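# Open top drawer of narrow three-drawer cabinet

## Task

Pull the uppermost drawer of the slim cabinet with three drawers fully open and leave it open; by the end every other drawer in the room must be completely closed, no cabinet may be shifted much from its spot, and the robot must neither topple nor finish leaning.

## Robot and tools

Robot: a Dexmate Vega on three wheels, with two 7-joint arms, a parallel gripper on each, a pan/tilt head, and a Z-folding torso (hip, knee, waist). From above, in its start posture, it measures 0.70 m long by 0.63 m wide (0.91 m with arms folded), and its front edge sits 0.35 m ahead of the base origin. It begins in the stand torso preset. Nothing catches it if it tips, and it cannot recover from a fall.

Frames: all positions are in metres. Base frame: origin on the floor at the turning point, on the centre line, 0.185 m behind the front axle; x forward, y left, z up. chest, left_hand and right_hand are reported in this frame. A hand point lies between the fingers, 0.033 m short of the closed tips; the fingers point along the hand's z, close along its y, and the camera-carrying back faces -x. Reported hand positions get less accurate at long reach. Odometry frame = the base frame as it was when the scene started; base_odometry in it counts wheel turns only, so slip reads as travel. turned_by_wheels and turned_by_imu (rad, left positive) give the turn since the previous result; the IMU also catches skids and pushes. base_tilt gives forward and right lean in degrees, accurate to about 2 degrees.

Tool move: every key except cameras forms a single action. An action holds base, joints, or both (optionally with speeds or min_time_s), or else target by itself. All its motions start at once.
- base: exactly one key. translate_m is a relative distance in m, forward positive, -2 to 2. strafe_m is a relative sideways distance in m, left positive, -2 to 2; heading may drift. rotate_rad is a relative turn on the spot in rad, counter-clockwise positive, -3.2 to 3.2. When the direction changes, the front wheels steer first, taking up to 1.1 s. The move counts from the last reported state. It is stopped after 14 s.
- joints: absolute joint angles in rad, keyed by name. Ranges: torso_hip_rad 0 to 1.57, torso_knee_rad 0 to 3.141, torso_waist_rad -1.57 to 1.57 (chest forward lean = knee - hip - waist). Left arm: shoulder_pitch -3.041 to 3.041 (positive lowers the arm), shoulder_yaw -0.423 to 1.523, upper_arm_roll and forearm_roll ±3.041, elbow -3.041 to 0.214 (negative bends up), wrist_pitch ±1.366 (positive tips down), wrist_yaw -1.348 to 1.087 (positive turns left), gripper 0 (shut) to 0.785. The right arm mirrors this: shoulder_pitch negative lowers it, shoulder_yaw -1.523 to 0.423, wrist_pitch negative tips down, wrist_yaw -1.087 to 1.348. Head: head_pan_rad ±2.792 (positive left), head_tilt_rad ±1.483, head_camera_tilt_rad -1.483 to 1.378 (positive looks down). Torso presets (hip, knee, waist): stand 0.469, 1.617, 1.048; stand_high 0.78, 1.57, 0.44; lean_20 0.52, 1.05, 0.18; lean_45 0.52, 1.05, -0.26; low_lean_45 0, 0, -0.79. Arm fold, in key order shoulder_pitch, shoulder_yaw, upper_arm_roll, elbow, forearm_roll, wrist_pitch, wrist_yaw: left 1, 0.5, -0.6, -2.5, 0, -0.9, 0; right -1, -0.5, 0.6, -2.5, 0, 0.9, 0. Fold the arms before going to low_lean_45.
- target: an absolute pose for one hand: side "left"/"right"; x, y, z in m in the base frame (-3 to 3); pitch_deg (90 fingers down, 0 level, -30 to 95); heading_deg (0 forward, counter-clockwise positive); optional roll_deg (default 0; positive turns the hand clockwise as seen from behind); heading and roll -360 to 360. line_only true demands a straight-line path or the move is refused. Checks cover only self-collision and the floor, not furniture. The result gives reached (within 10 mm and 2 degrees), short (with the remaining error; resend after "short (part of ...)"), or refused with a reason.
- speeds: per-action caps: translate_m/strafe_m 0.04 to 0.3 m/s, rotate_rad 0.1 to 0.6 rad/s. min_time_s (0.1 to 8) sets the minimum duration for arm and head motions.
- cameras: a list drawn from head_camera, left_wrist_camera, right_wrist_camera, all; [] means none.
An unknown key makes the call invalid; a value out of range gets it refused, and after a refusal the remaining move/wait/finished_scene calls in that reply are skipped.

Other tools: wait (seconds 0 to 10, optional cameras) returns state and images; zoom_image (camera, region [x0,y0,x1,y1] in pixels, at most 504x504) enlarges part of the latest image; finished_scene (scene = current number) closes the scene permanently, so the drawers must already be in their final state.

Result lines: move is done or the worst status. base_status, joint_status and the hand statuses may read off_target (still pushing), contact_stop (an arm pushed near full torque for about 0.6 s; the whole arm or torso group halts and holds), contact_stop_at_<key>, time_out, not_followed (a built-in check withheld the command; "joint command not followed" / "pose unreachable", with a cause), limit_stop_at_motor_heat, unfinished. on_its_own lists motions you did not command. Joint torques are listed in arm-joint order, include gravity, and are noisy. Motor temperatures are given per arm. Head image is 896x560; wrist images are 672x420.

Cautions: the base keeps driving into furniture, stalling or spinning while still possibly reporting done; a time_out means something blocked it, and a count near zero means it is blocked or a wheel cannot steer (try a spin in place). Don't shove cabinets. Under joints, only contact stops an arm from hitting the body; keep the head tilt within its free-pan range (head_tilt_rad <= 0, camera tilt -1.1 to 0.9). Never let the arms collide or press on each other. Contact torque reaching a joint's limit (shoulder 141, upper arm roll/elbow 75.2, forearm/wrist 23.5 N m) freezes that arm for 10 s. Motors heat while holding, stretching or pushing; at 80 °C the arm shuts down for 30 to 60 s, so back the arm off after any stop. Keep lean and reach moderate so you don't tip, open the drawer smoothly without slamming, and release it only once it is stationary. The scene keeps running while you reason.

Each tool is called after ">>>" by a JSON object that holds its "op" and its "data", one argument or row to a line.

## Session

>>> {"op": "move", "data": {
  "joints": {"head_camera_tilt_rad":0.35},
  "cameras": ["head_camera"]
}}

>>> {"op": "move", "data": {
  "joints": {"head_pan_rad":1.6},
  "cameras": ["head_camera"]
}}

>>> {"op": "move", "data": {
  "joints": {"head_pan_rad":2.75},
  "cameras": ["head_camera"]
}}

>>> {"op": "move", "data": {
  "joints": {"head_pan_rad":-1.6},
  "cameras": ["head_camera"]
}}

Scene clock: 0.87 s.
Joint torques (N m): left_arm=[4.96 -0.13 -1.4 -2.9 -0.06 -2.81 -0.13] | right_arm=[-3.85 -1.15 -0.03 -2.69 -0.07 2.43 -0.05]
Motor temperatures (°C): left_arm=[31 31 31 26 40 35 41] | right_arm=[29 27 32 31 36 36 33]
move: done
base_odometry: x=+0.000 y=+0.000 heading=+0.000
turned_by_wheels: +0.000
turned_by_imu: +0.000
base_tilt: forward=+0.0 right=+0.8
base_status: not commanded
joint_positions: torso_hip_rad=+0.469 torso_knee_rad=+1.617 torso_waist_rad=+1.048 left_shoulder_pitch_rad=+2.199 left_shoulder_yaw_rad=+0.008 left_upper_arm_roll_rad=-0.009 left_elbow_rad=-1.083 left_forearm_roll_rad=+0.016 left_wrist_pitch_rad=-0.484 left_wrist_yaw_rad=+0.004 left_gripper_rad=+0.005 right_shoulder_pitch_rad=-2.209 right_shoulder_yaw_rad=+0.017 right_upper_arm_roll_rad=-0.013 right_elbow_rad=-1.119 right_forearm_roll_rad=-0.015 right_wrist_pitch_rad=+0.484 right_wrist_yaw_rad=-0.019 right_gripper_rad=+0.005 head_pan_rad=+0.000 head_tilt_rad=+0.000 head_camera_tilt_rad=+0.350
joint_status: all done
chest: x=-0.0111 y=+0.0000 z=+1.4155 quat_wxyz=(+0.999, +0.000, +0.050, +0.000) (m; base frame)
left_hand: x=+0.1862 y=+0.2374 z=+0.5952 quat_wxyz=(+0.407, +0.009, +0.913, +0.007) pitch_deg=+41.9 heading_deg=+0.4 roll_deg=+1.6 back=up (m; base frame)
right_hand: x=+0.1977 y=-0.2171 z=+0.6067 quat_wxyz=(+0.419, +0.002, +0.908, +0.001) pitch_deg=+40.4 heading_deg=+0.0 roll_deg=+0.2 back=up (m; base frame)
pictures: head_camera

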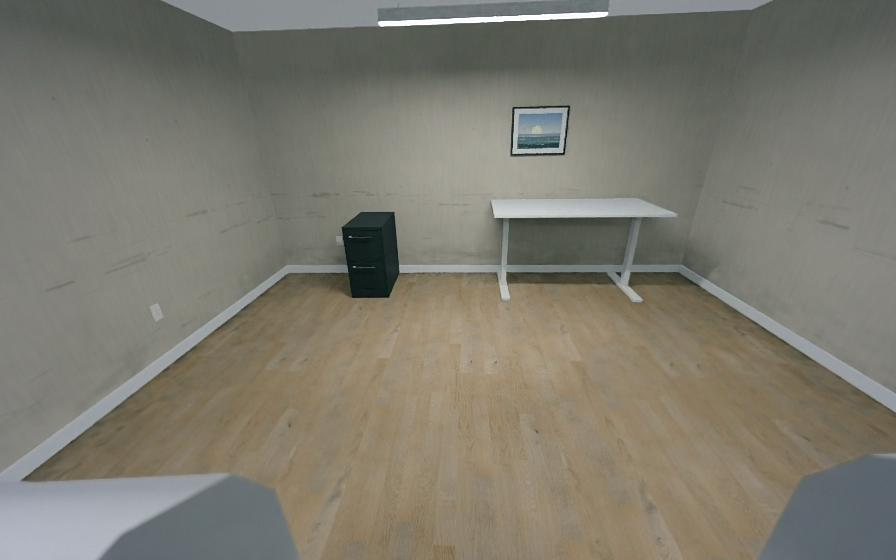

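Scene clock: 2.60 s.
Joint torques (N m): left_arm=[4.44 -1.19 -1.19 -2.42 -0.08 -2.65 -0.13] | right_arm=[-4.32 -0.77 0.78 -3.07 0.1 2.53 0.25]
Motor temperatures (°C): left_arm=[31 31 31 26 40 35 41] | right_arm=[29 27 32 31 36 36 33]
move: done
base_odometry: x=+0.000 y=+0.000 heading=+0.000
turned_by_wheels: +0.000
turned_by_imu: +0.000
base_tilt: forward=+0.1 right=+0.7
base_status: not commanded
joint_positions: torso_hip_rad=+0.469 torso_knee_rad=+1.617 torso_waist_rad=+1.048 left_shoulder_pitch_rad=+2.199 left_shoulder_yaw_rad=+0.008 left_upper_arm_roll_rad=-0.009 left_elbow_rad=-1.083 left_forearm_roll_rad=+0.016 left_wrist_pitch_rad=-0.484 left_wrist_yaw_rad=+0.004 left_gripper_rad=+0.005 right_shoulder_pitch_rad=-2.209 right_shoulder_yaw_rad=+0.017 right_upper_arm_roll_rad=-0.013 right_elbow_rad=-1.119 right_forearm_roll_rad=-0.015 right_wrist_pitch_rad=+0.484 right_wrist_yaw_rad=-0.019 right_gripper_rad=+0.005 head_pan_rad=+1.600 head_tilt_rad=+0.000 head_camera_tilt_rad=+0.350
joint_status: all done
chest: x=-0.0111 y=+0.0000 z=+1.4155 quat_wxyz=(+0.999, +0.000, +0.050, +0.000) (m; base frame)
left_hand: x=+0.1862 y=+0.2374 z=+0.5952 quat_wxyz=(+0.407, +0.009, +0.913, +0.007) pitch_deg=+41.9 heading_deg=+0.4 roll_deg=+1.6 back=up (m; base frame)
right_hand: x=+0.1977 y=-0.2171 z=+0.6067 quat_wxyz=(+0.419, +0.002, +0.908, +0.001) pitch_deg=+40.4 heading_deg=+0.0 roll_deg=+0.2 back=up (m; base frame)
pictures: head_camera

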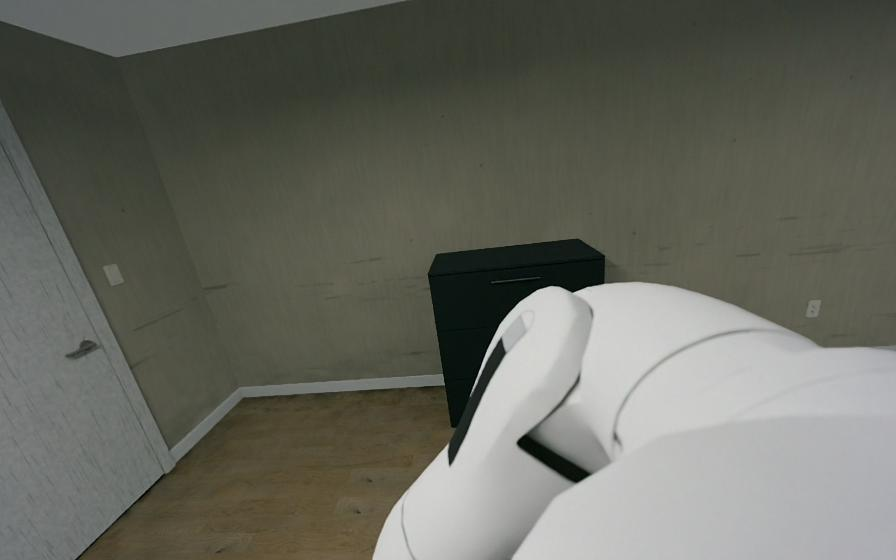

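Scene clock: 4.03 s.
Joint torques (N m): left_arm=[6 -0.78 -1.8 -2.22 -0.2 -2.47 -0.07] | right_arm=[-4.17 -0.75 -0.13 -2.67 0.17 2.54 -0.16]
Motor temperatures (°C): left_arm=[31 31 31 26 40 35 41] | right_arm=[29 27 32 31 36 36 33]
move: done
base_odometry: x=+0.000 y=+0.000 heading=+0.000
turned_by_wheels: +0.000
turned_by_imu: +0.000
base_tilt: forward=+0.0 right=+0.8
base_status: not commanded
joint_positions: torso_hip_rad=+0.469 torso_knee_rad=+1.617 torso_waist_rad=+1.048 left_shoulder_pitch_rad=+2.199 left_shoulder_yaw_rad=+0.008 left_upper_arm_roll_rad=-0.009 left_elbow_rad=-1.083 left_forearm_roll_rad=+0.016 left_wrist_pitch_rad=-0.484 left_wrist_yaw_rad=+0.004 left_gripper_rad=+0.005 right_shoulder_pitch_rad=-2.209 right_shoulder_yaw_rad=+0.017 right_upper_arm_roll_rad=-0.013 right_elbow_rad=-1.119 right_forearm_roll_rad=-0.015 right_wrist_pitch_rad=+0.484 right_wrist_yaw_rad=-0.019 right_gripper_rad=+0.005 head_pan_rad=+2.750 head_tilt_rad=+0.000 head_camera_tilt_rad=+0.350
joint_status: all done
chest: x=-0.0111 y=+0.0000 z=+1.4155 quat_wxyz=(+0.999, +0.000, +0.050, +0.000) (m; base frame)
left_hand: x=+0.1862 y=+0.2374 z=+0.5952 quat_wxyz=(+0.407, +0.009, +0.913, +0.007) pitch_deg=+41.9 heading_deg=+0.4 roll_deg=+1.6 back=up (m; base frame)
right_hand: x=+0.1977 y=-0.2171 z=+0.6067 quat_wxyz=(+0.419, +0.002, +0.908, +0.001) pitch_deg=+40.4 heading_deg=+0.0 roll_deg=+0.2 back=up (m; base frame)
pictures: head_camera

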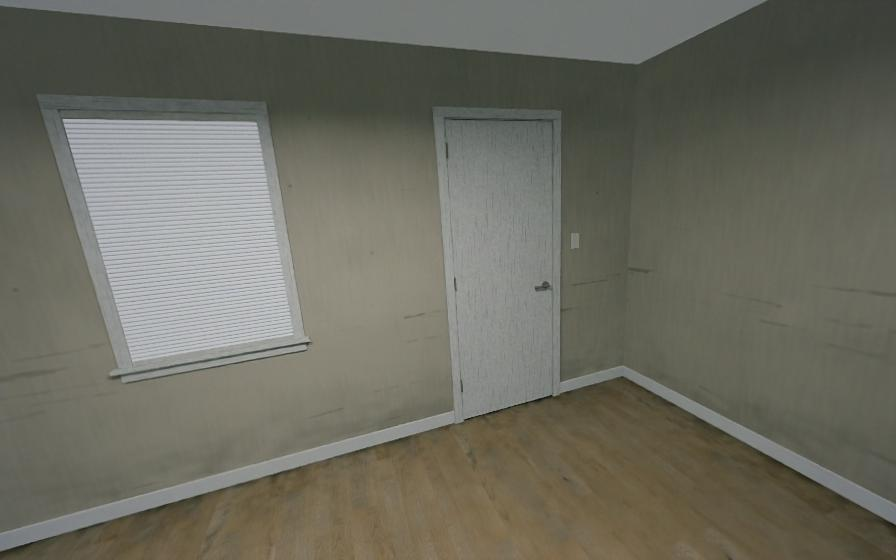

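Scene clock: 7.60 s.
Joint torques (N m): left_arm=[6.46 -1.63 -1.39 -2.55 0.16 -2.43 0.06] | right_arm=[-4.84 -1.1 0.4 -2.51 0.07 2.34 -0.06]
Motor temperatures (°C): left_arm=[31 31 31 26 40 35 41] | right_arm=[29 27 32 31 36 36 33]
move: done
base_odometry: x=+0.000 y=+0.000 heading=+0.000
turned_by_wheels: +0.000
turned_by_imu: +0.000
base_tilt: forward=+0.1 right=+0.8
base_status: not commanded
joint_positions: torso_hip_rad=+0.469 torso_knee_rad=+1.617 torso_waist_rad=+1.048 left_shoulder_pitch_rad=+2.199 left_shoulder_yaw_rad=+0.008 left_upper_arm_roll_rad=-0.009 left_elbow_rad=-1.083 left_forearm_roll_rad=+0.016 left_wrist_pitch_rad=-0.484 left_wrist_yaw_rad=+0.004 left_gripper_rad=+0.005 right_shoulder_pitch_rad=-2.209 right_shoulder_yaw_rad=+0.017 right_upper_arm_roll_rad=-0.013 right_elbow_rad=-1.119 right_forearm_roll_rad=-0.015 right_wrist_pitch_rad=+0.484 right_wrist_yaw_rad=-0.019 right_gripper_rad=+0.005 head_pan_rad=-1.600 head_tilt_rad=+0.000 head_camera_tilt_rad=+0.350
joint_status: all done
chest: x=-0.0111 y=+0.0000 z=+1.4155 quat_wxyz=(+0.999, +0.000, +0.050, +0.000) (m; base frame)
left_hand: x=+0.1862 y=+0.2374 z=+0.5952 quat_wxyz=(+0.407, +0.009, +0.913, +0.007) pitch_deg=+41.9 heading_deg=+0.4 roll_deg=+1.6 back=up (m; base frame)
right_hand: x=+0.1977 y=-0.2171 z=+0.6067 quat_wxyz=(+0.419, +0.002, +0.908, +0.001) pitch_deg=+40.4 heading_deg=+0.0 roll_deg=+0.2 back=up (m; base frame)
pictures: head_camera

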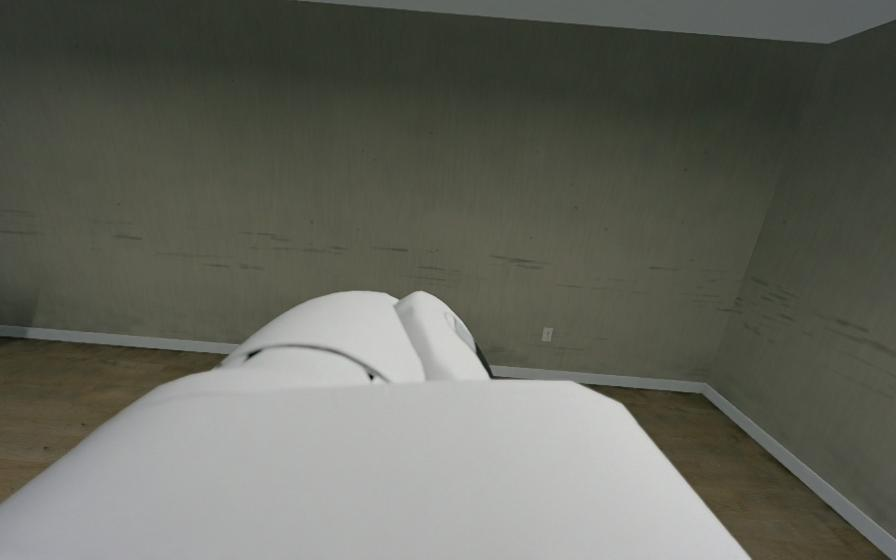

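>>> {"op": "move", "data": {
  "joints": {"head_pan_rad":0.3},
  "cameras": ["head_camera"]
}}

>>> {"op": "zoom_image", "data": {
  "camera": "head_camera",
  "region": [400, 180, 560, 320]
}}

>>> {"op": "move", "data": {
  "joints": {"head_pan_rad":0.9},
  "cameras": ["head_camera"]
}}

>>> {"op": "move", "data": {
  "joints": {"head_pan_rad":2.1},
  "cameras": ["head_camera"]
}}

Scene clock: 10.03 s.
Joint torques (N m): left_arm=[5.05 0.12 -1.2 -2.95 0.22 -1.71 -0.13] | right_arm=[-5.19 -1.88 0.53 -2.09 0.07 2.73 -0.11]
Motor temperatures (°C): left_arm=[31 31 31 26 40 35 41] | right_arm=[29 27 32 31 36 36 33]
move: done
base_odometry: x=+0.000 y=+0.000 heading=+0.000
turned_by_wheels: +0.000
turned_by_imu: +0.000
base_tilt: forward=+0.0 right=+0.8
base_status: not commanded
joint_positions: torso_hip_rad=+0.469 torso_knee_rad=+1.617 torso_waist_rad=+1.048 left_shoulder_pitch_rad=+2.199 left_shoulder_yaw_rad=+0.008 left_upper_arm_roll_rad=-0.009 left_elbow_rad=-1.083 left_forearm_roll_rad=+0.016 left_wrist_pitch_rad=-0.484 left_wrist_yaw_rad=+0.004 left_gripper_rad=+0.005 right_shoulder_pitch_rad=-2.209 right_shoulder_yaw_rad=+0.017 right_upper_arm_roll_rad=-0.013 right_elbow_rad=-1.119 right_forearm_roll_rad=-0.015 right_wrist_pitch_rad=+0.484 right_wrist_yaw_rad=-0.019 right_gripper_rad=+0.005 head_pan_rad=+0.300 head_tilt_rad=+0.000 head_camera_tilt_rad=+0.350
joint_status: all done
chest: x=-0.0111 y=+0.0000 z=+1.4155 quat_wxyz=(+0.999, +0.000, +0.050, +0.000) (m; base frame)
left_hand: x=+0.1862 y=+0.2374 z=+0.5952 quat_wxyz=(+0.407, +0.009, +0.913, +0.007) pitch_deg=+41.9 heading_deg=+0.4 roll_deg=+1.6 back=up (m; base frame)
right_hand: x=+0.1977 y=-0.2171 z=+0.6067 quat_wxyz=(+0.419, +0.002, +0.908, +0.001) pitch_deg=+40.4 heading_deg=+0.0 roll_deg=+0.2 back=up (m; base frame)
pictures: head_camera

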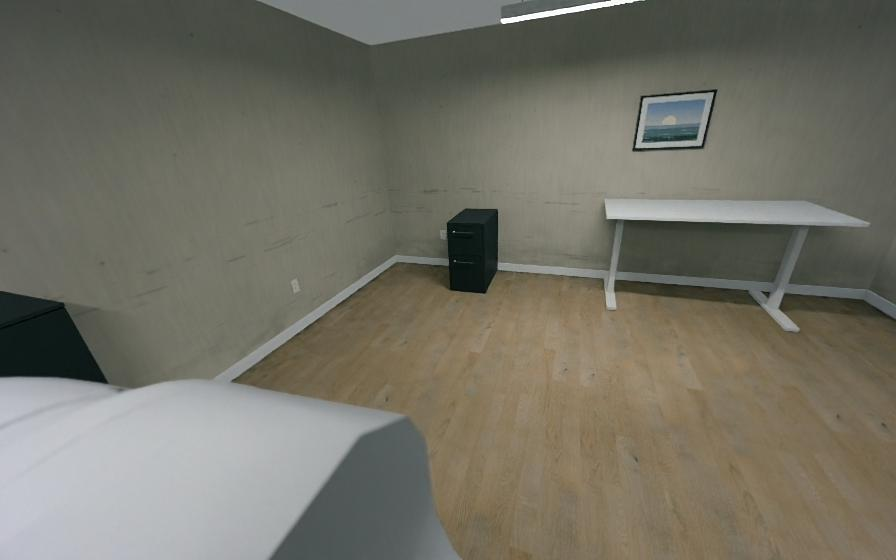

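Scaled by 3.150 from the camera's 896x560 image, which has a finer 960x600 frame.

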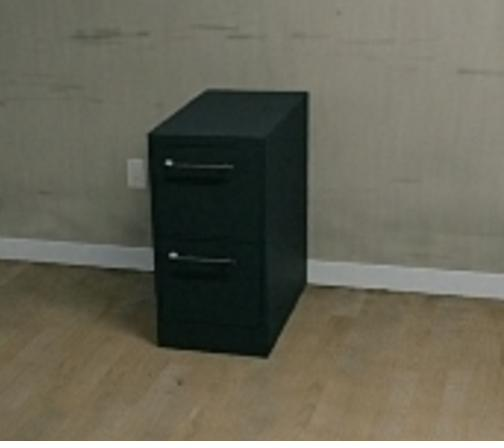

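Scene clock: 11.10 s.
Joint torques (N m): left_arm=[6.09 -0.23 -0.83 -2.91 -0.09 -1.96 0.22] | right_arm=[-4.99 -0.55 0.11 -3.13 0.13 2.68 0]
Motor temperatures (°C): left_arm=[31 31 31 26 40 35 41] | right_arm=[29 27 32 31 36 36 33]
move: done
base_odometry: x=+0.000 y=+0.000 heading=+0.000
turned_by_wheels: +0.000
turned_by_imu: +0.000
base_tilt: forward=+0.1 right=+0.7
base_status: not commanded
joint_positions: torso_hip_rad=+0.469 torso_knee_rad=+1.617 torso_waist_rad=+1.048 left_shoulder_pitch_rad=+2.199 left_shoulder_yaw_rad=+0.008 left_upper_arm_roll_rad=-0.009 left_elbow_rad=-1.083 left_forearm_roll_rad=+0.016 left_wrist_pitch_rad=-0.484 left_wrist_yaw_rad=+0.004 left_gripper_rad=+0.005 right_shoulder_pitch_rad=-2.209 right_shoulder_yaw_rad=+0.017 right_upper_arm_roll_rad=-0.013 right_elbow_rad=-1.119 right_forearm_roll_rad=-0.015 right_wrist_pitch_rad=+0.484 right_wrist_yaw_rad=-0.019 right_gripper_rad=+0.005 head_pan_rad=+0.900 head_tilt_rad=+0.000 head_camera_tilt_rad=+0.350
joint_status: all done
chest: x=-0.0111 y=+0.0000 z=+1.4155 quat_wxyz=(+0.999, +0.000, +0.050, +0.000) (m; base frame)
left_hand: x=+0.1862 y=+0.2374 z=+0.5952 quat_wxyz=(+0.407, +0.009, +0.913, +0.007) pitch_deg=+41.9 heading_deg=+0.4 roll_deg=+1.6 back=up (m; base frame)
right_hand: x=+0.1977 y=-0.2171 z=+0.6067 quat_wxyz=(+0.419, +0.002, +0.908, +0.001) pitch_deg=+40.4 heading_deg=+0.0 roll_deg=+0.2 back=up (m; base frame)
pictures: head_camera

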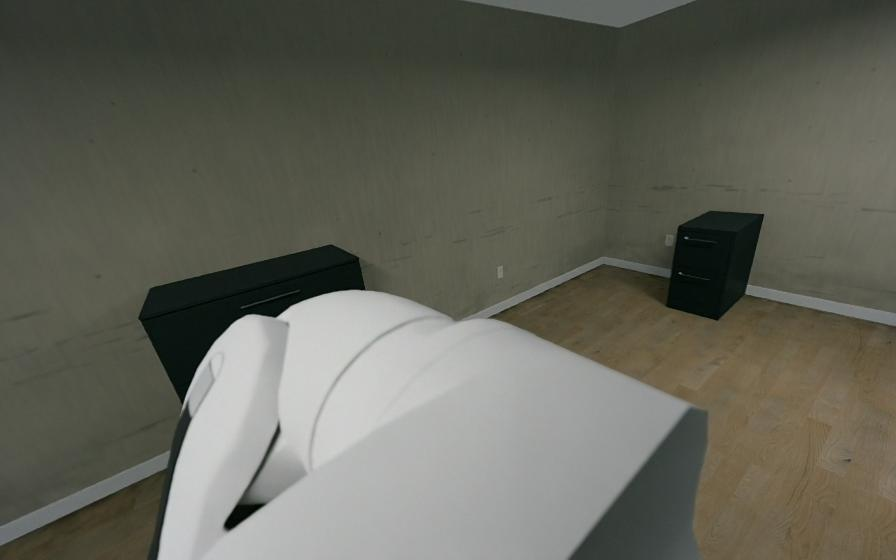

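Scene clock: 12.57 s.
Joint torques (N m): left_arm=[3.66 -2.29 -0.91 -3.63 0.16 -2.14 -0.18] | right_arm=[-4.18 -1.39 0.13 -2.45 0.05 2.18 0]
Motor temperatures (°C): left_arm=[31 31 31 26 40 35 41] | right_arm=[29 27 32 31 36 36 33]
move: done
base_odometry: x=+0.000 y=+0.000 heading=+0.000
turned_by_wheels: +0.000
turned_by_imu: +0.000
base_tilt: forward=+0.1 right=+0.8
base_status: not commanded
joint_positions: torso_hip_rad=+0.469 torso_knee_rad=+1.617 torso_waist_rad=+1.048 left_shoulder_pitch_rad=+2.199 left_shoulder_yaw_rad=+0.008 left_upper_arm_roll_rad=-0.009 left_elbow_rad=-1.083 left_forearm_roll_rad=+0.016 left_wrist_pitch_rad=-0.484 left_wrist_yaw_rad=+0.004 left_gripper_rad=+0.005 right_shoulder_pitch_rad=-2.209 right_shoulder_yaw_rad=+0.017 right_upper_arm_roll_rad=-0.013 right_elbow_rad=-1.119 right_forearm_roll_rad=-0.015 right_wrist_pitch_rad=+0.484 right_wrist_yaw_rad=-0.019 right_gripper_rad=+0.005 head_pan_rad=+2.100 head_tilt_rad=+0.000 head_camera_tilt_rad=+0.350
joint_status: all done
chest: x=-0.0111 y=+0.0000 z=+1.4155 quat_wxyz=(+0.999, +0.000, +0.050, +0.000) (m; base frame)
left_hand: x=+0.1862 y=+0.2374 z=+0.5952 quat_wxyz=(+0.407, +0.009, +0.913, +0.007) pitch_deg=+41.9 heading_deg=+0.4 roll_deg=+1.6 back=up (m; base frame)
right_hand: x=+0.1977 y=-0.2171 z=+0.6067 quat_wxyz=(+0.419, +0.002, +0.908, +0.001) pitch_deg=+40.4 heading_deg=+0.0 roll_deg=+0.2 back=up (m; base frame)
pictures: head_camera

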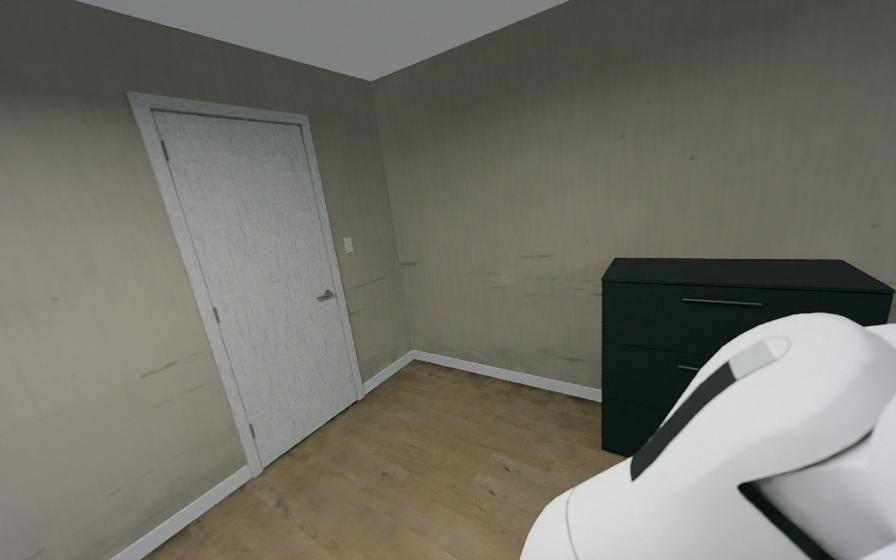

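>>> {"op": "move", "data": {
  "joints": {"head_pan_rad":-0.8,"head_camera_tilt_rad":0.6},
  "cameras": ["head_camera"]
}}

>>> {"op": "move", "data": {
  "joints": {"head_pan_rad":-2.4,"head_camera_tilt_rad":0.6},
  "cameras": ["head_camera"]
}}

Scene clock: 15.37 s.
Joint torques (N m): left_arm=[5.57 0.16 -0.8 -2.56 -0.13 -2.61 -0.03] | right_arm=[-3.65 -1.51 0.34 -1.63 0.01 2.81 -0.13]
Motor temperatures (°C): left_arm=[31 31 31 26 40 35 41] | right_arm=[29 27 32 31 36 36 33]
move: done
base_odometry: x=+0.000 y=+0.000 heading=+0.000
turned_by_wheels: +0.000
turned_by_imu: +0.000
base_tilt: forward=+0.0 right=+0.8
base_status: not commanded
joint_positions: torso_hip_rad=+0.469 torso_knee_rad=+1.617 torso_waist_rad=+1.048 left_shoulder_pitch_rad=+2.199 left_shoulder_yaw_rad=+0.008 left_upper_arm_roll_rad=-0.009 left_elbow_rad=-1.083 left_forearm_roll_rad=+0.016 left_wrist_pitch_rad=-0.484 left_wrist_yaw_rad=+0.004 left_gripper_rad=+0.005 right_shoulder_pitch_rad=-2.209 right_shoulder_yaw_rad=+0.017 right_upper_arm_roll_rad=-0.013 right_elbow_rad=-1.119 right_forearm_roll_rad=-0.015 right_wrist_pitch_rad=+0.484 right_wrist_yaw_rad=-0.019 right_gripper_rad=+0.005 head_pan_rad=-0.800 head_tilt_rad=+0.000 head_camera_tilt_rad=+0.600
joint_status: all done
chest: x=-0.0111 y=+0.0000 z=+1.4155 quat_wxyz=(+0.999, +0.000, +0.050, +0.000) (m; base frame)
left_hand: x=+0.1862 y=+0.2374 z=+0.5952 quat_wxyz=(+0.407, +0.009, +0.913, +0.007) pitch_deg=+41.9 heading_deg=+0.4 roll_deg=+1.6 back=up (m; base frame)
right_hand: x=+0.1977 y=-0.2171 z=+0.6067 quat_wxyz=(+0.419, +0.002, +0.908, +0.001) pitch_deg=+40.4 heading_deg=+0.0 roll_deg=+0.2 back=up (m; base frame)
pictures: head_camera

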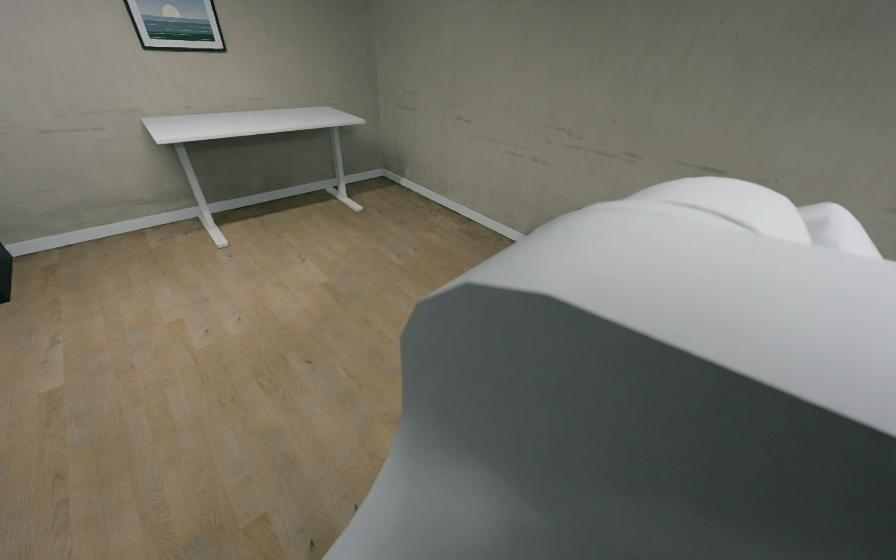

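Scene clock: 17.10 s.
Joint torques (N m): left_arm=[4.68 -0.86 -1.77 -2.91 -0.01 -2.54 0.12] | right_arm=[-5.27 -0.57 0.02 -3.39 0.08 2.78 -0.25]
Motor temperatures (°C): left_arm=[31 31 31 26 40 35 41] | right_arm=[29 27 32 31 36 36 33]
move: done
base_odometry: x=+0.000 y=+0.000 heading=+0.000
turned_by_wheels: +0.000
turned_by_imu: +0.000
base_tilt: forward=+0.0 right=+0.8
base_status: not commanded
joint_positions: torso_hip_rad=+0.469 torso_knee_rad=+1.617 torso_waist_rad=+1.048 left_shoulder_pitch_rad=+2.199 left_shoulder_yaw_rad=+0.008 left_upper_arm_roll_rad=-0.009 left_elbow_rad=-1.083 left_forearm_roll_rad=+0.016 left_wrist_pitch_rad=-0.484 left_wrist_yaw_rad=+0.004 left_gripper_rad=+0.005 right_shoulder_pitch_rad=-2.209 right_shoulder_yaw_rad=+0.017 right_upper_arm_roll_rad=-0.013 right_elbow_rad=-1.119 right_forearm_roll_rad=-0.015 right_wrist_pitch_rad=+0.484 right_wrist_yaw_rad=-0.019 right_gripper_rad=+0.005 head_pan_rad=-2.400 head_tilt_rad=+0.000 head_camera_tilt_rad=+0.600
joint_status: all done
chest: x=-0.0111 y=+0.0000 z=+1.4155 quat_wxyz=(+0.999, +0.000, +0.050, +0.000) (m; base frame)
left_hand: x=+0.1862 y=+0.2374 z=+0.5952 quat_wxyz=(+0.407, +0.009, +0.913, +0.007) pitch_deg=+41.9 heading_deg=+0.4 roll_deg=+1.6 back=up (m; base frame)
right_hand: x=+0.1977 y=-0.2171 z=+0.6067 quat_wxyz=(+0.419, +0.002, +0.908, +0.001) pitch_deg=+40.4 heading_deg=+0.0 roll_deg=+0.2 back=up (m; base frame)
pictures: head_camera

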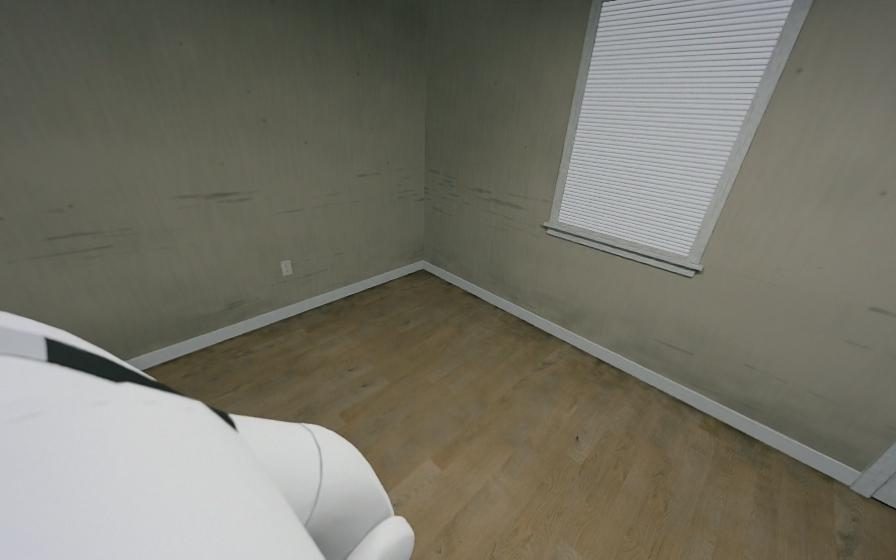

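>>> {"op": "move", "data": {
  "base": {"rotate_rad":-1.4},
  "joints": {"left_shoulder_pitch_rad":0.787,"left_shoulder_yaw_rad":0.196,"left_upper_arm_roll_rad":0.461,"left_elbow_rad":-0.897,"left_forearm_roll_rad":1.121,"left_wrist_pitch_rad":0.222,"left_wrist_yaw_rad":0.618,"left_gripper_rad":0.3,"head_pan_rad":0,"head_camera_tilt_rad":0.35},
  "cameras": ["head_camera"]
}}

Scene clock: 23.40 s.
Joint torques (N m): left_arm=[-33.06 1.32 -2.11 -6.07 0.56 -0.29 1.39] | right_arm=[-4.83 -0.96 0.16 -1.73 -0.11 3.03 0]
Motor temperatures (°C): left_arm=[31 31 31 26 40 35 41] | right_arm=[29 27 32 31 36 36 33]
move: done
base_odometry: x=+0.002 y=+0.001 heading=-1.404
turned_by_wheels: -1.404
turned_by_imu: -1.396
base_tilt: forward=+0.0 right=+0.7
base_status: done
joint_positions: torso_hip_rad=+0.469 torso_knee_rad=+1.617 torso_waist_rad=+1.048 left_shoulder_pitch_rad=+0.791 left_shoulder_yaw_rad=+0.195 left_upper_arm_roll_rad=+0.459 left_elbow_rad=-0.898 left_forearm_roll_rad=+1.118 left_wrist_pitch_rad=+0.220 left_wrist_yaw_rad=+0.616 left_gripper_rad=+0.300 right_shoulder_pitch_rad=-2.209 right_shoulder_yaw_rad=+0.017 right_upper_arm_roll_rad=-0.013 right_elbow_rad=-1.119 right_forearm_roll_rad=-0.015 right_wrist_pitch_rad=+0.484 right_wrist_yaw_rad=-0.019 right_gripper_rad=+0.005 head_pan_rad=+0.000 head_tilt_rad=+0.000 head_camera_tilt_rad=+0.350
joint_status: all done
chest: x=-0.0111 y=+0.0000 z=+1.4155 quat_wxyz=(+0.999, +0.000, +0.050, +0.000) (m; base frame)
left_hand: x=+0.8590 y=+0.2156 z=+1.3113 quat_wxyz=(+0.614, +0.352, +0.355, +0.611) pitch_deg=-30.1 heading_deg=+0.1 roll_deg=+89.7 (m; base frame)
right_hand: x=+0.1977 y=-0.2171 z=+0.6067 quat_wxyz=(+0.419, +0.002, +0.908, +0.001) pitch_deg=+40.4 heading_deg=+0.0 roll_deg=+0.2 back=up (m; base frame)
pictures: head_camera

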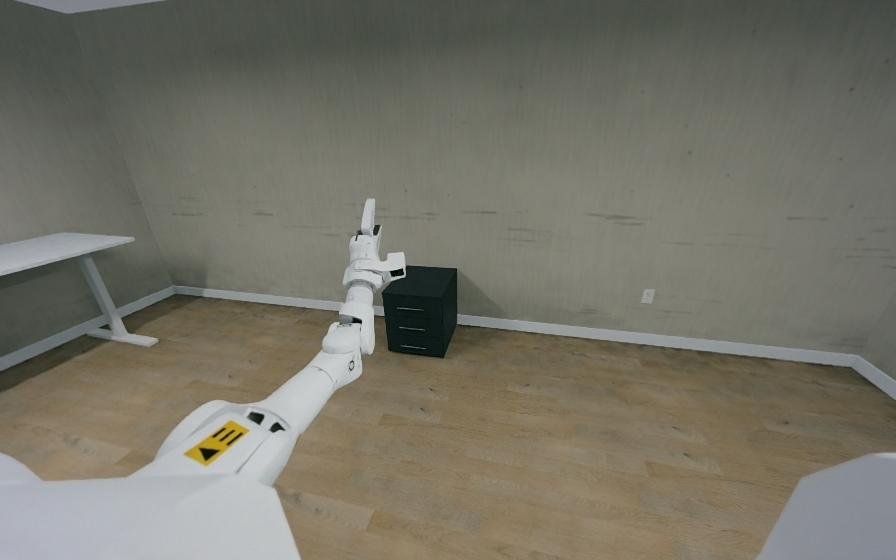

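>>> {"op": "move", "data": {
  "base": {"rotate_rad":-0.214},
  "joints": {"torso_hip_rad":0.52,"torso_knee_rad":1.05,"torso_waist_rad":-0.45,"head_camera_tilt_rad":-0.35},
  "cameras": ["head_camera"]
}}

>>> {"op": "move", "data": {
  "base": {"strafe_m":0.52},
  "cameras": ["head_camera"]
}}

Scene clock: 30.63 s.
Joint torques (N m): left_arm=[-11.36 3.9 0.45 -4.92 0.98 0.78 1.5] | right_arm=[-23.43 -1.68 0.5 3.63 -0.1 -0.05 -0.13]
Motor temperatures (°C): left_arm=[31 31 31 26 40 35 41] | right_arm=[30 27 32 31 36 36 33]
move: done
base_odometry: x=+0.002 y=+0.001 heading=-1.618
turned_by_wheels: -0.214
turned_by_imu: -0.213
base_tilt: forward=+0.0 right=+0.7
base_status: done
joint_positions: torso_hip_rad=+0.520 torso_knee_rad=+1.050 torso_waist_rad=-0.450 left_shoulder_pitch_rad=+0.787 left_shoulder_yaw_rad=+0.196 left_upper_arm_roll_rad=+0.461 left_elbow_rad=-0.897 left_forearm_roll_rad=+1.121 left_wrist_pitch_rad=+0.222 left_wrist_yaw_rad=+0.618 left_gripper_rad=+0.300 right_shoulder_pitch_rad=-2.209 right_shoulder_yaw_rad=+0.017 right_upper_arm_roll_rad=-0.013 right_elbow_rad=-1.119 right_forearm_roll_rad=-0.015 right_wrist_pitch_rad=+0.484 right_wrist_yaw_rad=-0.019 right_gripper_rad=+0.005 head_pan_rad=+0.000 head_tilt_rad=+0.000 head_camera_tilt_rad=-0.350
joint_status: all done
chest: x=+0.1029 y=+0.0000 z=+1.1581 quat_wxyz=(+0.882, +0.000, +0.471, +0.000) (m; base frame)
left_hand: x=+0.5799 y=+0.2153 z=+0.4234 quat_wxyz=(+0.405, +0.579, +0.579, +0.406) pitch_deg=+20.0 heading_deg=+0.0 roll_deg=-90.0 (m; base frame)
right_hand: x=-0.3874 y=-0.2171 z=+0.4819 quat_wxyz=(-0.007, +0.002, +1.000, +0.000) pitch_deg=+89.2 heading_deg=+178.3 roll_deg=-1.5 (m; base frame)
pictures: head_camera

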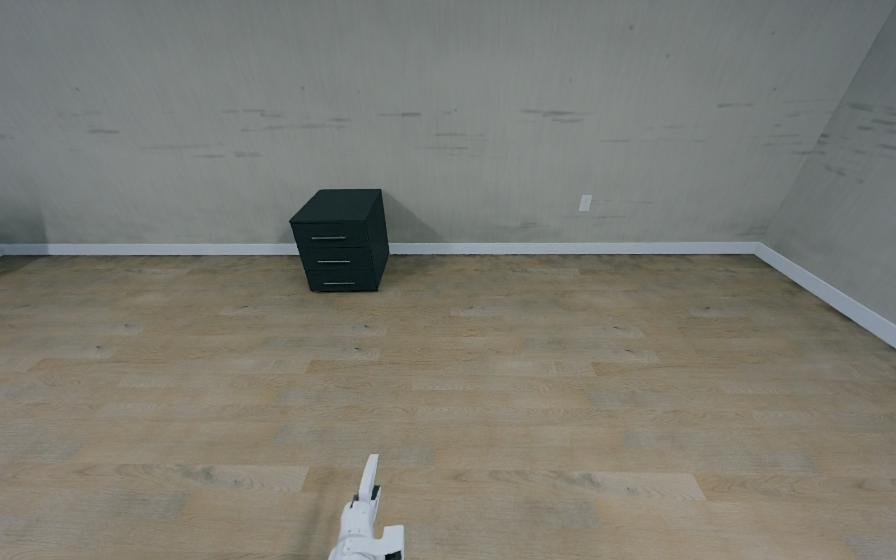

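Scene clock: 34.37 s.
Joint torques (N m): left_arm=[-10.91 1.7 0.51 -2.9 0.63 -0.61 1.23] | right_arm=[-22.47 -1.77 0.19 3.81 -0.01 0.83 -0.19]
Motor temperatures (°C): left_arm=[31 31 31 26 40 35 41] | right_arm=[30 27 32 31 36 36 33]
move: done
base_odometry: x=+0.519 y=-0.020 heading=-1.606
turned_by_wheels: +0.013
turned_by_imu: +0.005
base_tilt: forward=+0.0 right=+0.8
base_status: done
joint_positions: torso_hip_rad=+0.520 torso_knee_rad=+1.050 torso_waist_rad=-0.450 left_shoulder_pitch_rad=+0.787 left_shoulder_yaw_rad=+0.196 left_upper_arm_roll_rad=+0.461 left_elbow_rad=-0.897 left_forearm_roll_rad=+1.121 left_wrist_pitch_rad=+0.222 left_wrist_yaw_rad=+0.618 left_gripper_rad=+0.300 right_shoulder_pitch_rad=-2.209 right_shoulder_yaw_rad=+0.017 right_upper_arm_roll_rad=-0.013 right_elbow_rad=-1.119 right_forearm_roll_rad=-0.015 right_wrist_pitch_rad=+0.484 right_wrist_yaw_rad=-0.019 right_gripper_rad=+0.005 head_pan_rad=+0.000 head_tilt_rad=+0.000 head_camera_tilt_rad=-0.350
joint_status: not commanded
chest: x=+0.1029 y=+0.0000 z=+1.1581 quat_wxyz=(+0.882, +0.000, +0.471, +0.000) (m; base frame)
left_hand: x=+0.5799 y=+0.2153 z=+0.4234 quat_wxyz=(+0.405, +0.579, +0.579, +0.406) pitch_deg=+20.0 heading_deg=+0.0 roll_deg=-90.0 (m; base frame)
right_hand: x=-0.3874 y=-0.2171 z=+0.4819 quat_wxyz=(-0.007, +0.002, +1.000, +0.000) pitch_deg=+89.2 heading_deg=+178.3 roll_deg=-1.5 (m; base frame)
pictures: head_camera

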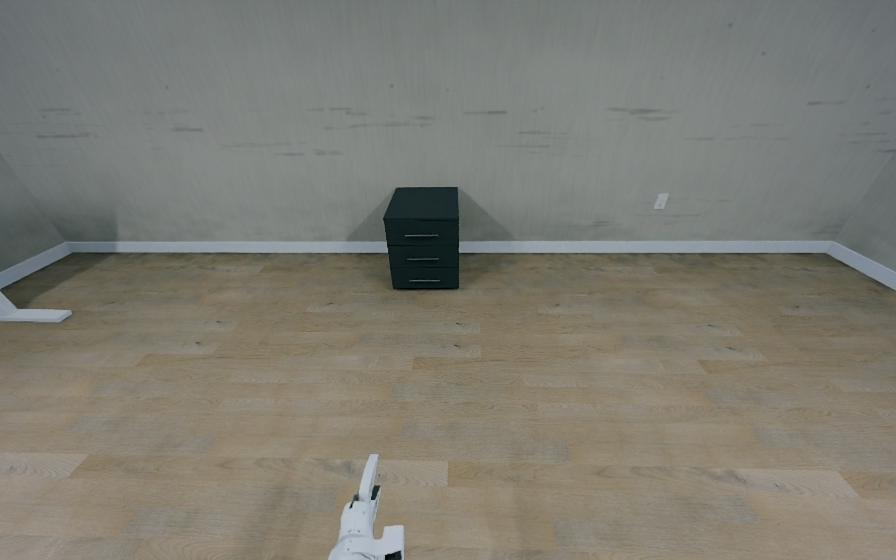

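>>> {"op": "move", "data": {
  "target": {"side":"left","x":0.58,"y":0.155,"z":0.424,"pitch_deg":20,"heading_deg":0,"roll_deg":90},
  "cameras": []
}}

>>> {"op": "move", "data": {
  "base": {"translate_m":1.1},
  "joints": {"head_camera_tilt_rad":-0.2},
  "cameras": ["head_camera","left_wrist_camera"]
}}

Scene clock: 34.97 s.
Joint torques (N m): left_arm=[-11.27 1 -0.04 -4.6 0.68 0.07 1.44] | right_arm=[-22.64 -1.25 0.43 3.16 0.15 0.9 -0.13]
Motor temperatures (°C): left_arm=[31 31 31 26 40 35 41] | right_arm=[30 27 32 31 36 36 33]
move: refused
base_odometry: x=+0.519 y=-0.020 heading=-1.606
turned_by_wheels: +0.000
turned_by_imu: +0.000
base_tilt: forward=+0.0 right=+0.7
base_status: not commanded
joint_positions: torso_hip_rad=+0.520 torso_knee_rad=+1.050 torso_waist_rad=-0.450 left_shoulder_pitch_rad=+0.787 left_shoulder_yaw_rad=+0.196 left_upper_arm_roll_rad=+0.461 left_elbow_rad=-0.897 left_forearm_roll_rad=+1.121 left_wrist_pitch_rad=+0.222 left_wrist_yaw_rad=+0.618 left_gripper_rad=+0.300 right_shoulder_pitch_rad=-2.209 right_shoulder_yaw_rad=+0.017 right_upper_arm_roll_rad=-0.013 right_elbow_rad=-1.119 right_forearm_roll_rad=-0.015 right_wrist_pitch_rad=+0.484 right_wrist_yaw_rad=-0.019 right_gripper_rad=+0.005 head_pan_rad=+0.000 head_tilt_rad=+0.000 head_camera_tilt_rad=-0.350
joint_status: not commanded
chest: x=+0.1029 y=+0.0000 z=+1.1581 quat_wxyz=(+0.882, +0.000, +0.471, +0.000) (m; base frame)
left_hand: x=+0.5799 y=+0.2153 z=+0.4234 quat_wxyz=(+0.405, +0.579, +0.579, +0.406) pitch_deg=+20.0 heading_deg=+0.0 roll_deg=-90.0 (m; base frame)
left_hand_status: refused: neither the straight line nor an arc passes: the line comes too near the robot; the best arc brings the left forearm within 1.9 cm of the torso (limit 2.0). Nothing moved.
right_hand: x=-0.3874 y=-0.2171 z=+0.4819 quat_wxyz=(-0.007, +0.002, +1.000, +0.000) pitch_deg=+89.2 heading_deg=+178.3 roll_deg=-1.5 (m; base frame)
pictures: none
No camera images: "cameras" was empty.

not run: a stop came earlier in this reply.

>>> {"op": "move", "data": {
  "base": {"translate_m":1.1},
  "joints": {"head_camera_tilt_rad":-0.2},
  "cameras": []
}}

>>> {"op": "move", "data": {
  "base": {"strafe_m":-0.055},
  "cameras": ["head_camera","left_wrist_camera"]
}}

Scene clock: 40.97 s.
Joint torques (N m): left_arm=[-10.91 3.19 0.24 -4.87 0.52 0.12 1.47] | right_arm=[-22.9 0 -0.39 2.83 0.03 -0.24 0.03]
Motor temperatures (°C): left_arm=[31 31 31 26 40 35 41] | right_arm=[30 27 32 31 36 36 33]
move: done
base_odometry: x=+0.481 y=-1.119 heading=-1.607
turned_by_wheels: -0.001
turned_by_imu: -0.004
base_tilt: forward=+0.0 right=+0.8
base_status: done
joint_positions: torso_hip_rad=+0.520 torso_knee_rad=+1.050 torso_waist_rad=-0.450 left_shoulder_pitch_rad=+0.787 left_shoulder_yaw_rad=+0.196 left_upper_arm_roll_rad=+0.461 left_elbow_rad=-0.897 left_forearm_roll_rad=+1.121 left_wrist_pitch_rad=+0.222 left_wrist_yaw_rad=+0.618 left_gripper_rad=+0.300 right_shoulder_pitch_rad=-2.209 right_shoulder_yaw_rad=+0.017 right_upper_arm_roll_rad=-0.013 right_elbow_rad=-1.119 right_forearm_roll_rad=-0.015 right_wrist_pitch_rad=+0.484 right_wrist_yaw_rad=-0.019 right_gripper_rad=+0.005 head_pan_rad=+0.000 head_tilt_rad=+0.000 head_camera_tilt_rad=-0.200
joint_status: all done
chest: x=+0.1029 y=+0.0000 z=+1.1581 quat_wxyz=(+0.882, +0.000, +0.471, +0.000) (m; base frame)
left_hand: x=+0.5799 y=+0.2153 z=+0.4235 quat_wxyz=(+0.405, +0.579, +0.579, +0.406) pitch_deg=+20.0 heading_deg=+0.0 roll_deg=-90.0 (m; base frame)
right_hand: x=-0.3874 y=-0.2171 z=+0.4818 quat_wxyz=(-0.007, +0.002, +1.000, +0.000) pitch_deg=+89.2 heading_deg=+178.3 roll_deg=-1.5 (m; base frame)
pictures: none
No camera images: "cameras" was empty.

Scene clock: 43.47 s.
Joint torques (N m): left_arm=[-8.96 1.01 -0.25 -4.34 0.55 0.41 1.64] | right_arm=[-22.86 -0.71 0 3.78 0.21 0.47 0.11]
Motor temperatures (°C): left_arm=[31 31 31 26 40 35 41] | right_arm=[30 27 32 31 36 36 33]
move: done
base_odometry: x=+0.426 y=-1.117 heading=-1.608
turned_by_wheels: -0.001
turned_by_imu: -0.003
base_tilt: forward=+0.0 right=+0.9
base_status: done
joint_positions: torso_hip_rad=+0.520 torso_knee_rad=+1.050 torso_waist_rad=-0.450 left_shoulder_pitch_rad=+0.787 left_shoulder_yaw_rad=+0.196 left_upper_arm_roll_rad=+0.461 left_elbow_rad=-0.897 left_forearm_roll_rad=+1.121 left_wrist_pitch_rad=+0.222 left_wrist_yaw_rad=+0.618 left_gripper_rad=+0.300 right_shoulder_pitch_rad=-2.209 right_shoulder_yaw_rad=+0.017 right_upper_arm_roll_rad=-0.013 right_elbow_rad=-1.119 right_forearm_roll_rad=-0.015 right_wrist_pitch_rad=+0.484 right_wrist_yaw_rad=-0.019 right_gripper_rad=+0.005 head_pan_rad=+0.000 head_tilt_rad=+0.000 head_camera_tilt_rad=-0.200
joint_status: not commanded
chest: x=+0.1029 y=+0.0000 z=+1.1581 quat_wxyz=(+0.882, +0.000, +0.471, +0.000) (m; base frame)
left_hand: x=+0.5799 y=+0.2153 z=+0.4235 quat_wxyz=(+0.405, +0.579, +0.579, +0.406) pitch_deg=+20.0 heading_deg=+0.0 roll_deg=-90.0 (m; base frame)
right_hand: x=-0.3873 y=-0.2171 z=+0.4818 quat_wxyz=(-0.007, +0.002, +1.000, +0.000) pitch_deg=+89.2 heading_deg=+178.3 roll_deg=-1.4 (m; base frame)
pictures: head_camera, left_wrist_camera

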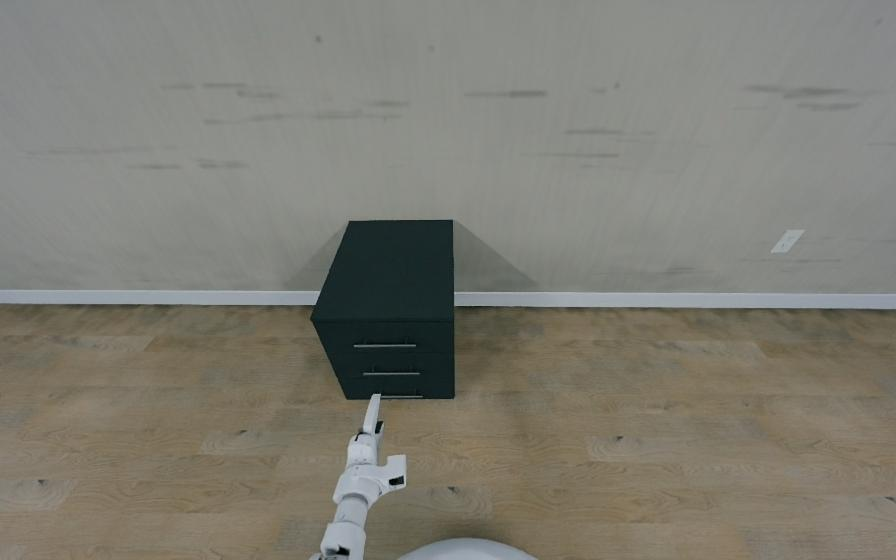

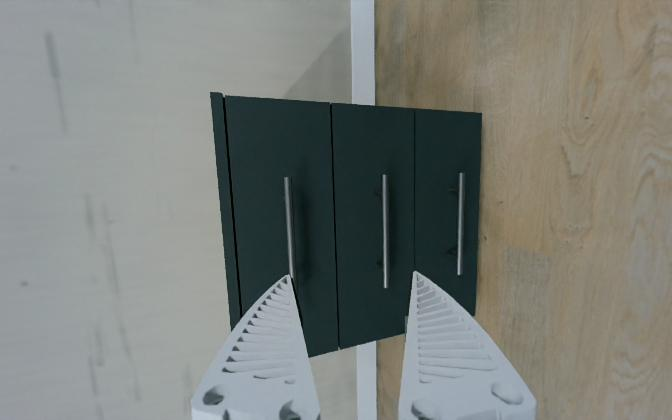

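>>> {"op": "move", "data": {
  "base": {"translate_m":0.15},
  "speeds": {"translate_m":0.15},
  "cameras": ["head_camera","left_wrist_camera"]
}}

Scene clock: 46.77 s.
Joint torques (N m): left_arm=[-8.83 1.77 -0.5 -5.11 0.57 -0.01 1.25] | right_arm=[-23.05 0.01 0.05 3.08 0.17 0.12 0.08]
Motor temperatures (°C): left_arm=[31 31 31 26 40 35 41] | right_arm=[30 27 32 31 36 36 33]
move: done
base_odometry: x=+0.421 y=-1.267 heading=-1.607
turned_by_wheels: +0.001
turned_by_imu: -0.003
base_tilt: forward=+0.0 right=+0.8
base_status: done
joint_positions: torso_hip_rad=+0.520 torso_knee_rad=+1.050 torso_waist_rad=-0.450 left_shoulder_pitch_rad=+0.787 left_shoulder_yaw_rad=+0.196 left_upper_arm_roll_rad=+0.461 left_elbow_rad=-0.897 left_forearm_roll_rad=+1.121 left_wrist_pitch_rad=+0.222 left_wrist_yaw_rad=+0.618 left_gripper_rad=+0.300 right_shoulder_pitch_rad=-2.209 right_shoulder_yaw_rad=+0.017 right_upper_arm_roll_rad=-0.013 right_elbow_rad=-1.119 right_forearm_roll_rad=-0.015 right_wrist_pitch_rad=+0.484 right_wrist_yaw_rad=-0.019 right_gripper_rad=+0.005 head_pan_rad=+0.000 head_tilt_rad=+0.000 head_camera_tilt_rad=-0.200
joint_status: not commanded
chest: x=+0.1029 y=+0.0000 z=+1.1581 quat_wxyz=(+0.882, +0.000, +0.471, +0.000) (m; base frame)
left_hand: x=+0.5799 y=+0.2153 z=+0.4235 quat_wxyz=(+0.405, +0.579, +0.579, +0.406) pitch_deg=+20.0 heading_deg=+0.0 roll_deg=-90.0 (m; base frame)
right_hand: x=-0.3873 y=-0.2171 z=+0.4818 quat_wxyz=(-0.007, +0.002, +1.000, +0.000) pitch_deg=+89.2 heading_deg=+178.4 roll_deg=-1.4 (m; base frame)
pictures: head_camera, left_wrist_camera

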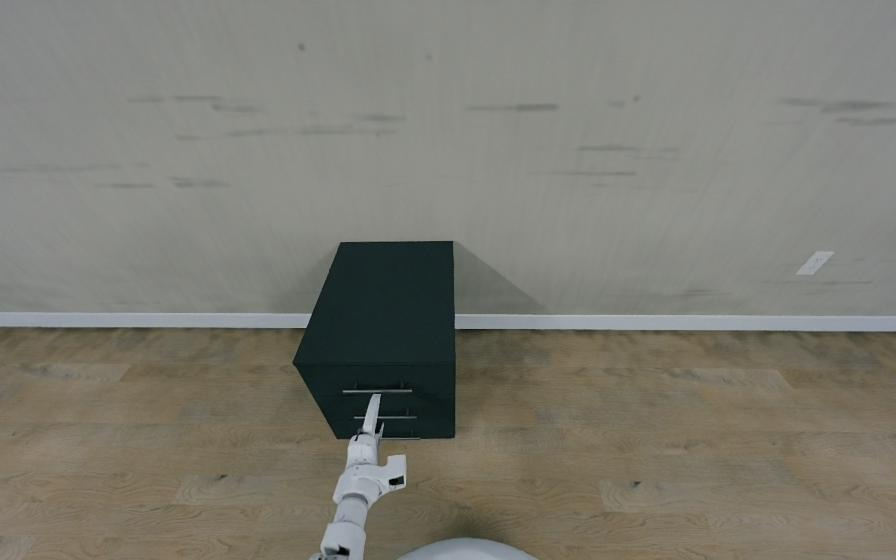

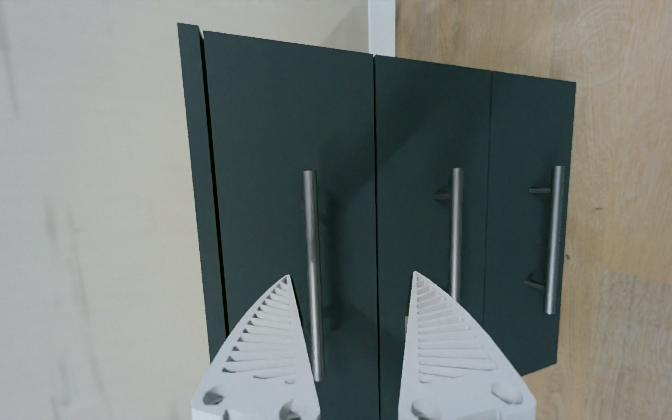

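>>> {"op": "move", "data": {
  "base": {"translate_m":0.085},
  "speeds": {"translate_m":0.1},
  "cameras": ["head_camera","left_wrist_camera"]
}}

Scene clock: 48.93 s.
Joint torques (N m): left_arm=[-15.92 1.2 -1.42 -5.01 -0.57 -0.04 -2.85] | right_arm=[-22.38 -0.42 0.18 4.71 0.14 0.52 0.11]
Motor temperatures (°C): left_arm=[31 31 31 26 40 35 41] | right_arm=[30 27 32 31 36 36 33]
move: done
base_odometry: x=+0.417 y=-1.352 heading=-1.606
turned_by_wheels: +0.001
turned_by_imu: +0.001
base_tilt: forward=+0.0 right=+0.7
base_status: done
joint_positions: torso_hip_rad=+0.520 torso_knee_rad=+1.050 torso_waist_rad=-0.450 left_shoulder_pitch_rad=+0.787 left_shoulder_yaw_rad=+0.196 left_upper_arm_roll_rad=+0.461 left_elbow_rad=-0.897 left_forearm_roll_rad=+1.121 left_wrist_pitch_rad=+0.222 left_wrist_yaw_rad=+0.619 left_gripper_rad=+0.300 right_shoulder_pitch_rad=-2.209 right_shoulder_yaw_rad=+0.017 right_upper_arm_roll_rad=-0.013 right_elbow_rad=-1.119 right_forearm_roll_rad=-0.015 right_wrist_pitch_rad=+0.484 right_wrist_yaw_rad=-0.019 right_gripper_rad=+0.005 head_pan_rad=+0.000 head_tilt_rad=+0.000 head_camera_tilt_rad=-0.200
joint_status: not commanded
chest: x=+0.1026 y=+0.0000 z=+1.1582 quat_wxyz=(+0.882, +0.000, +0.470, +0.000) (m; base frame)
left_hand: x=+0.5799 y=+0.2152 z=+0.4241 quat_wxyz=(+0.406, +0.579, +0.579, +0.406) pitch_deg=+19.9 heading_deg=+0.0 roll_deg=-89.9 (m; base frame)
right_hand: x=-0.3874 y=-0.2171 z=+0.4817 quat_wxyz=(-0.007, +0.002, +1.000, +0.000) pitch_deg=+89.2 heading_deg=+178.3 roll_deg=-1.5 (m; base frame)
pictures: head_camera, left_wrist_camera

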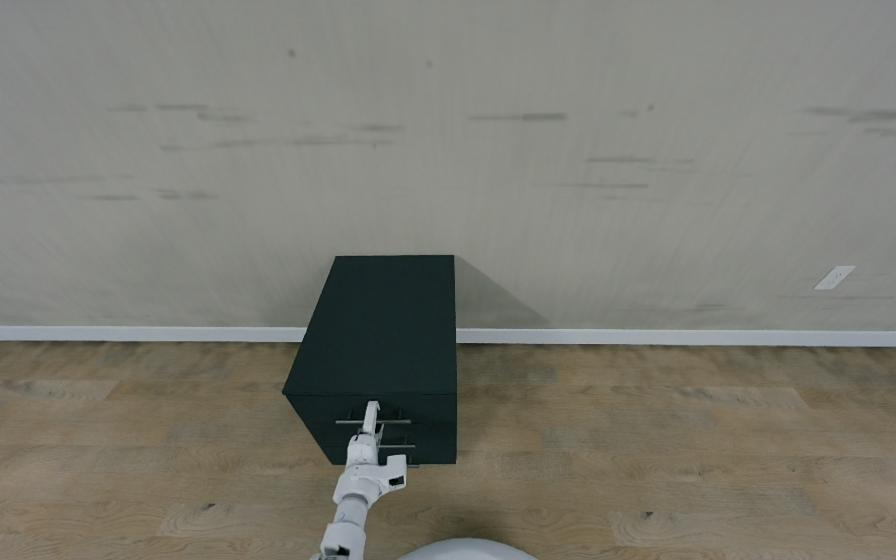

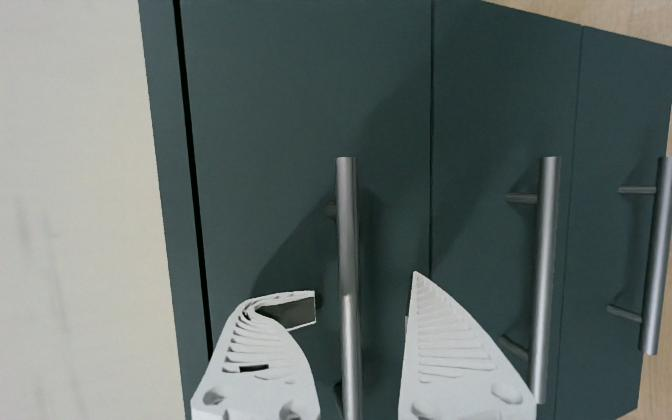

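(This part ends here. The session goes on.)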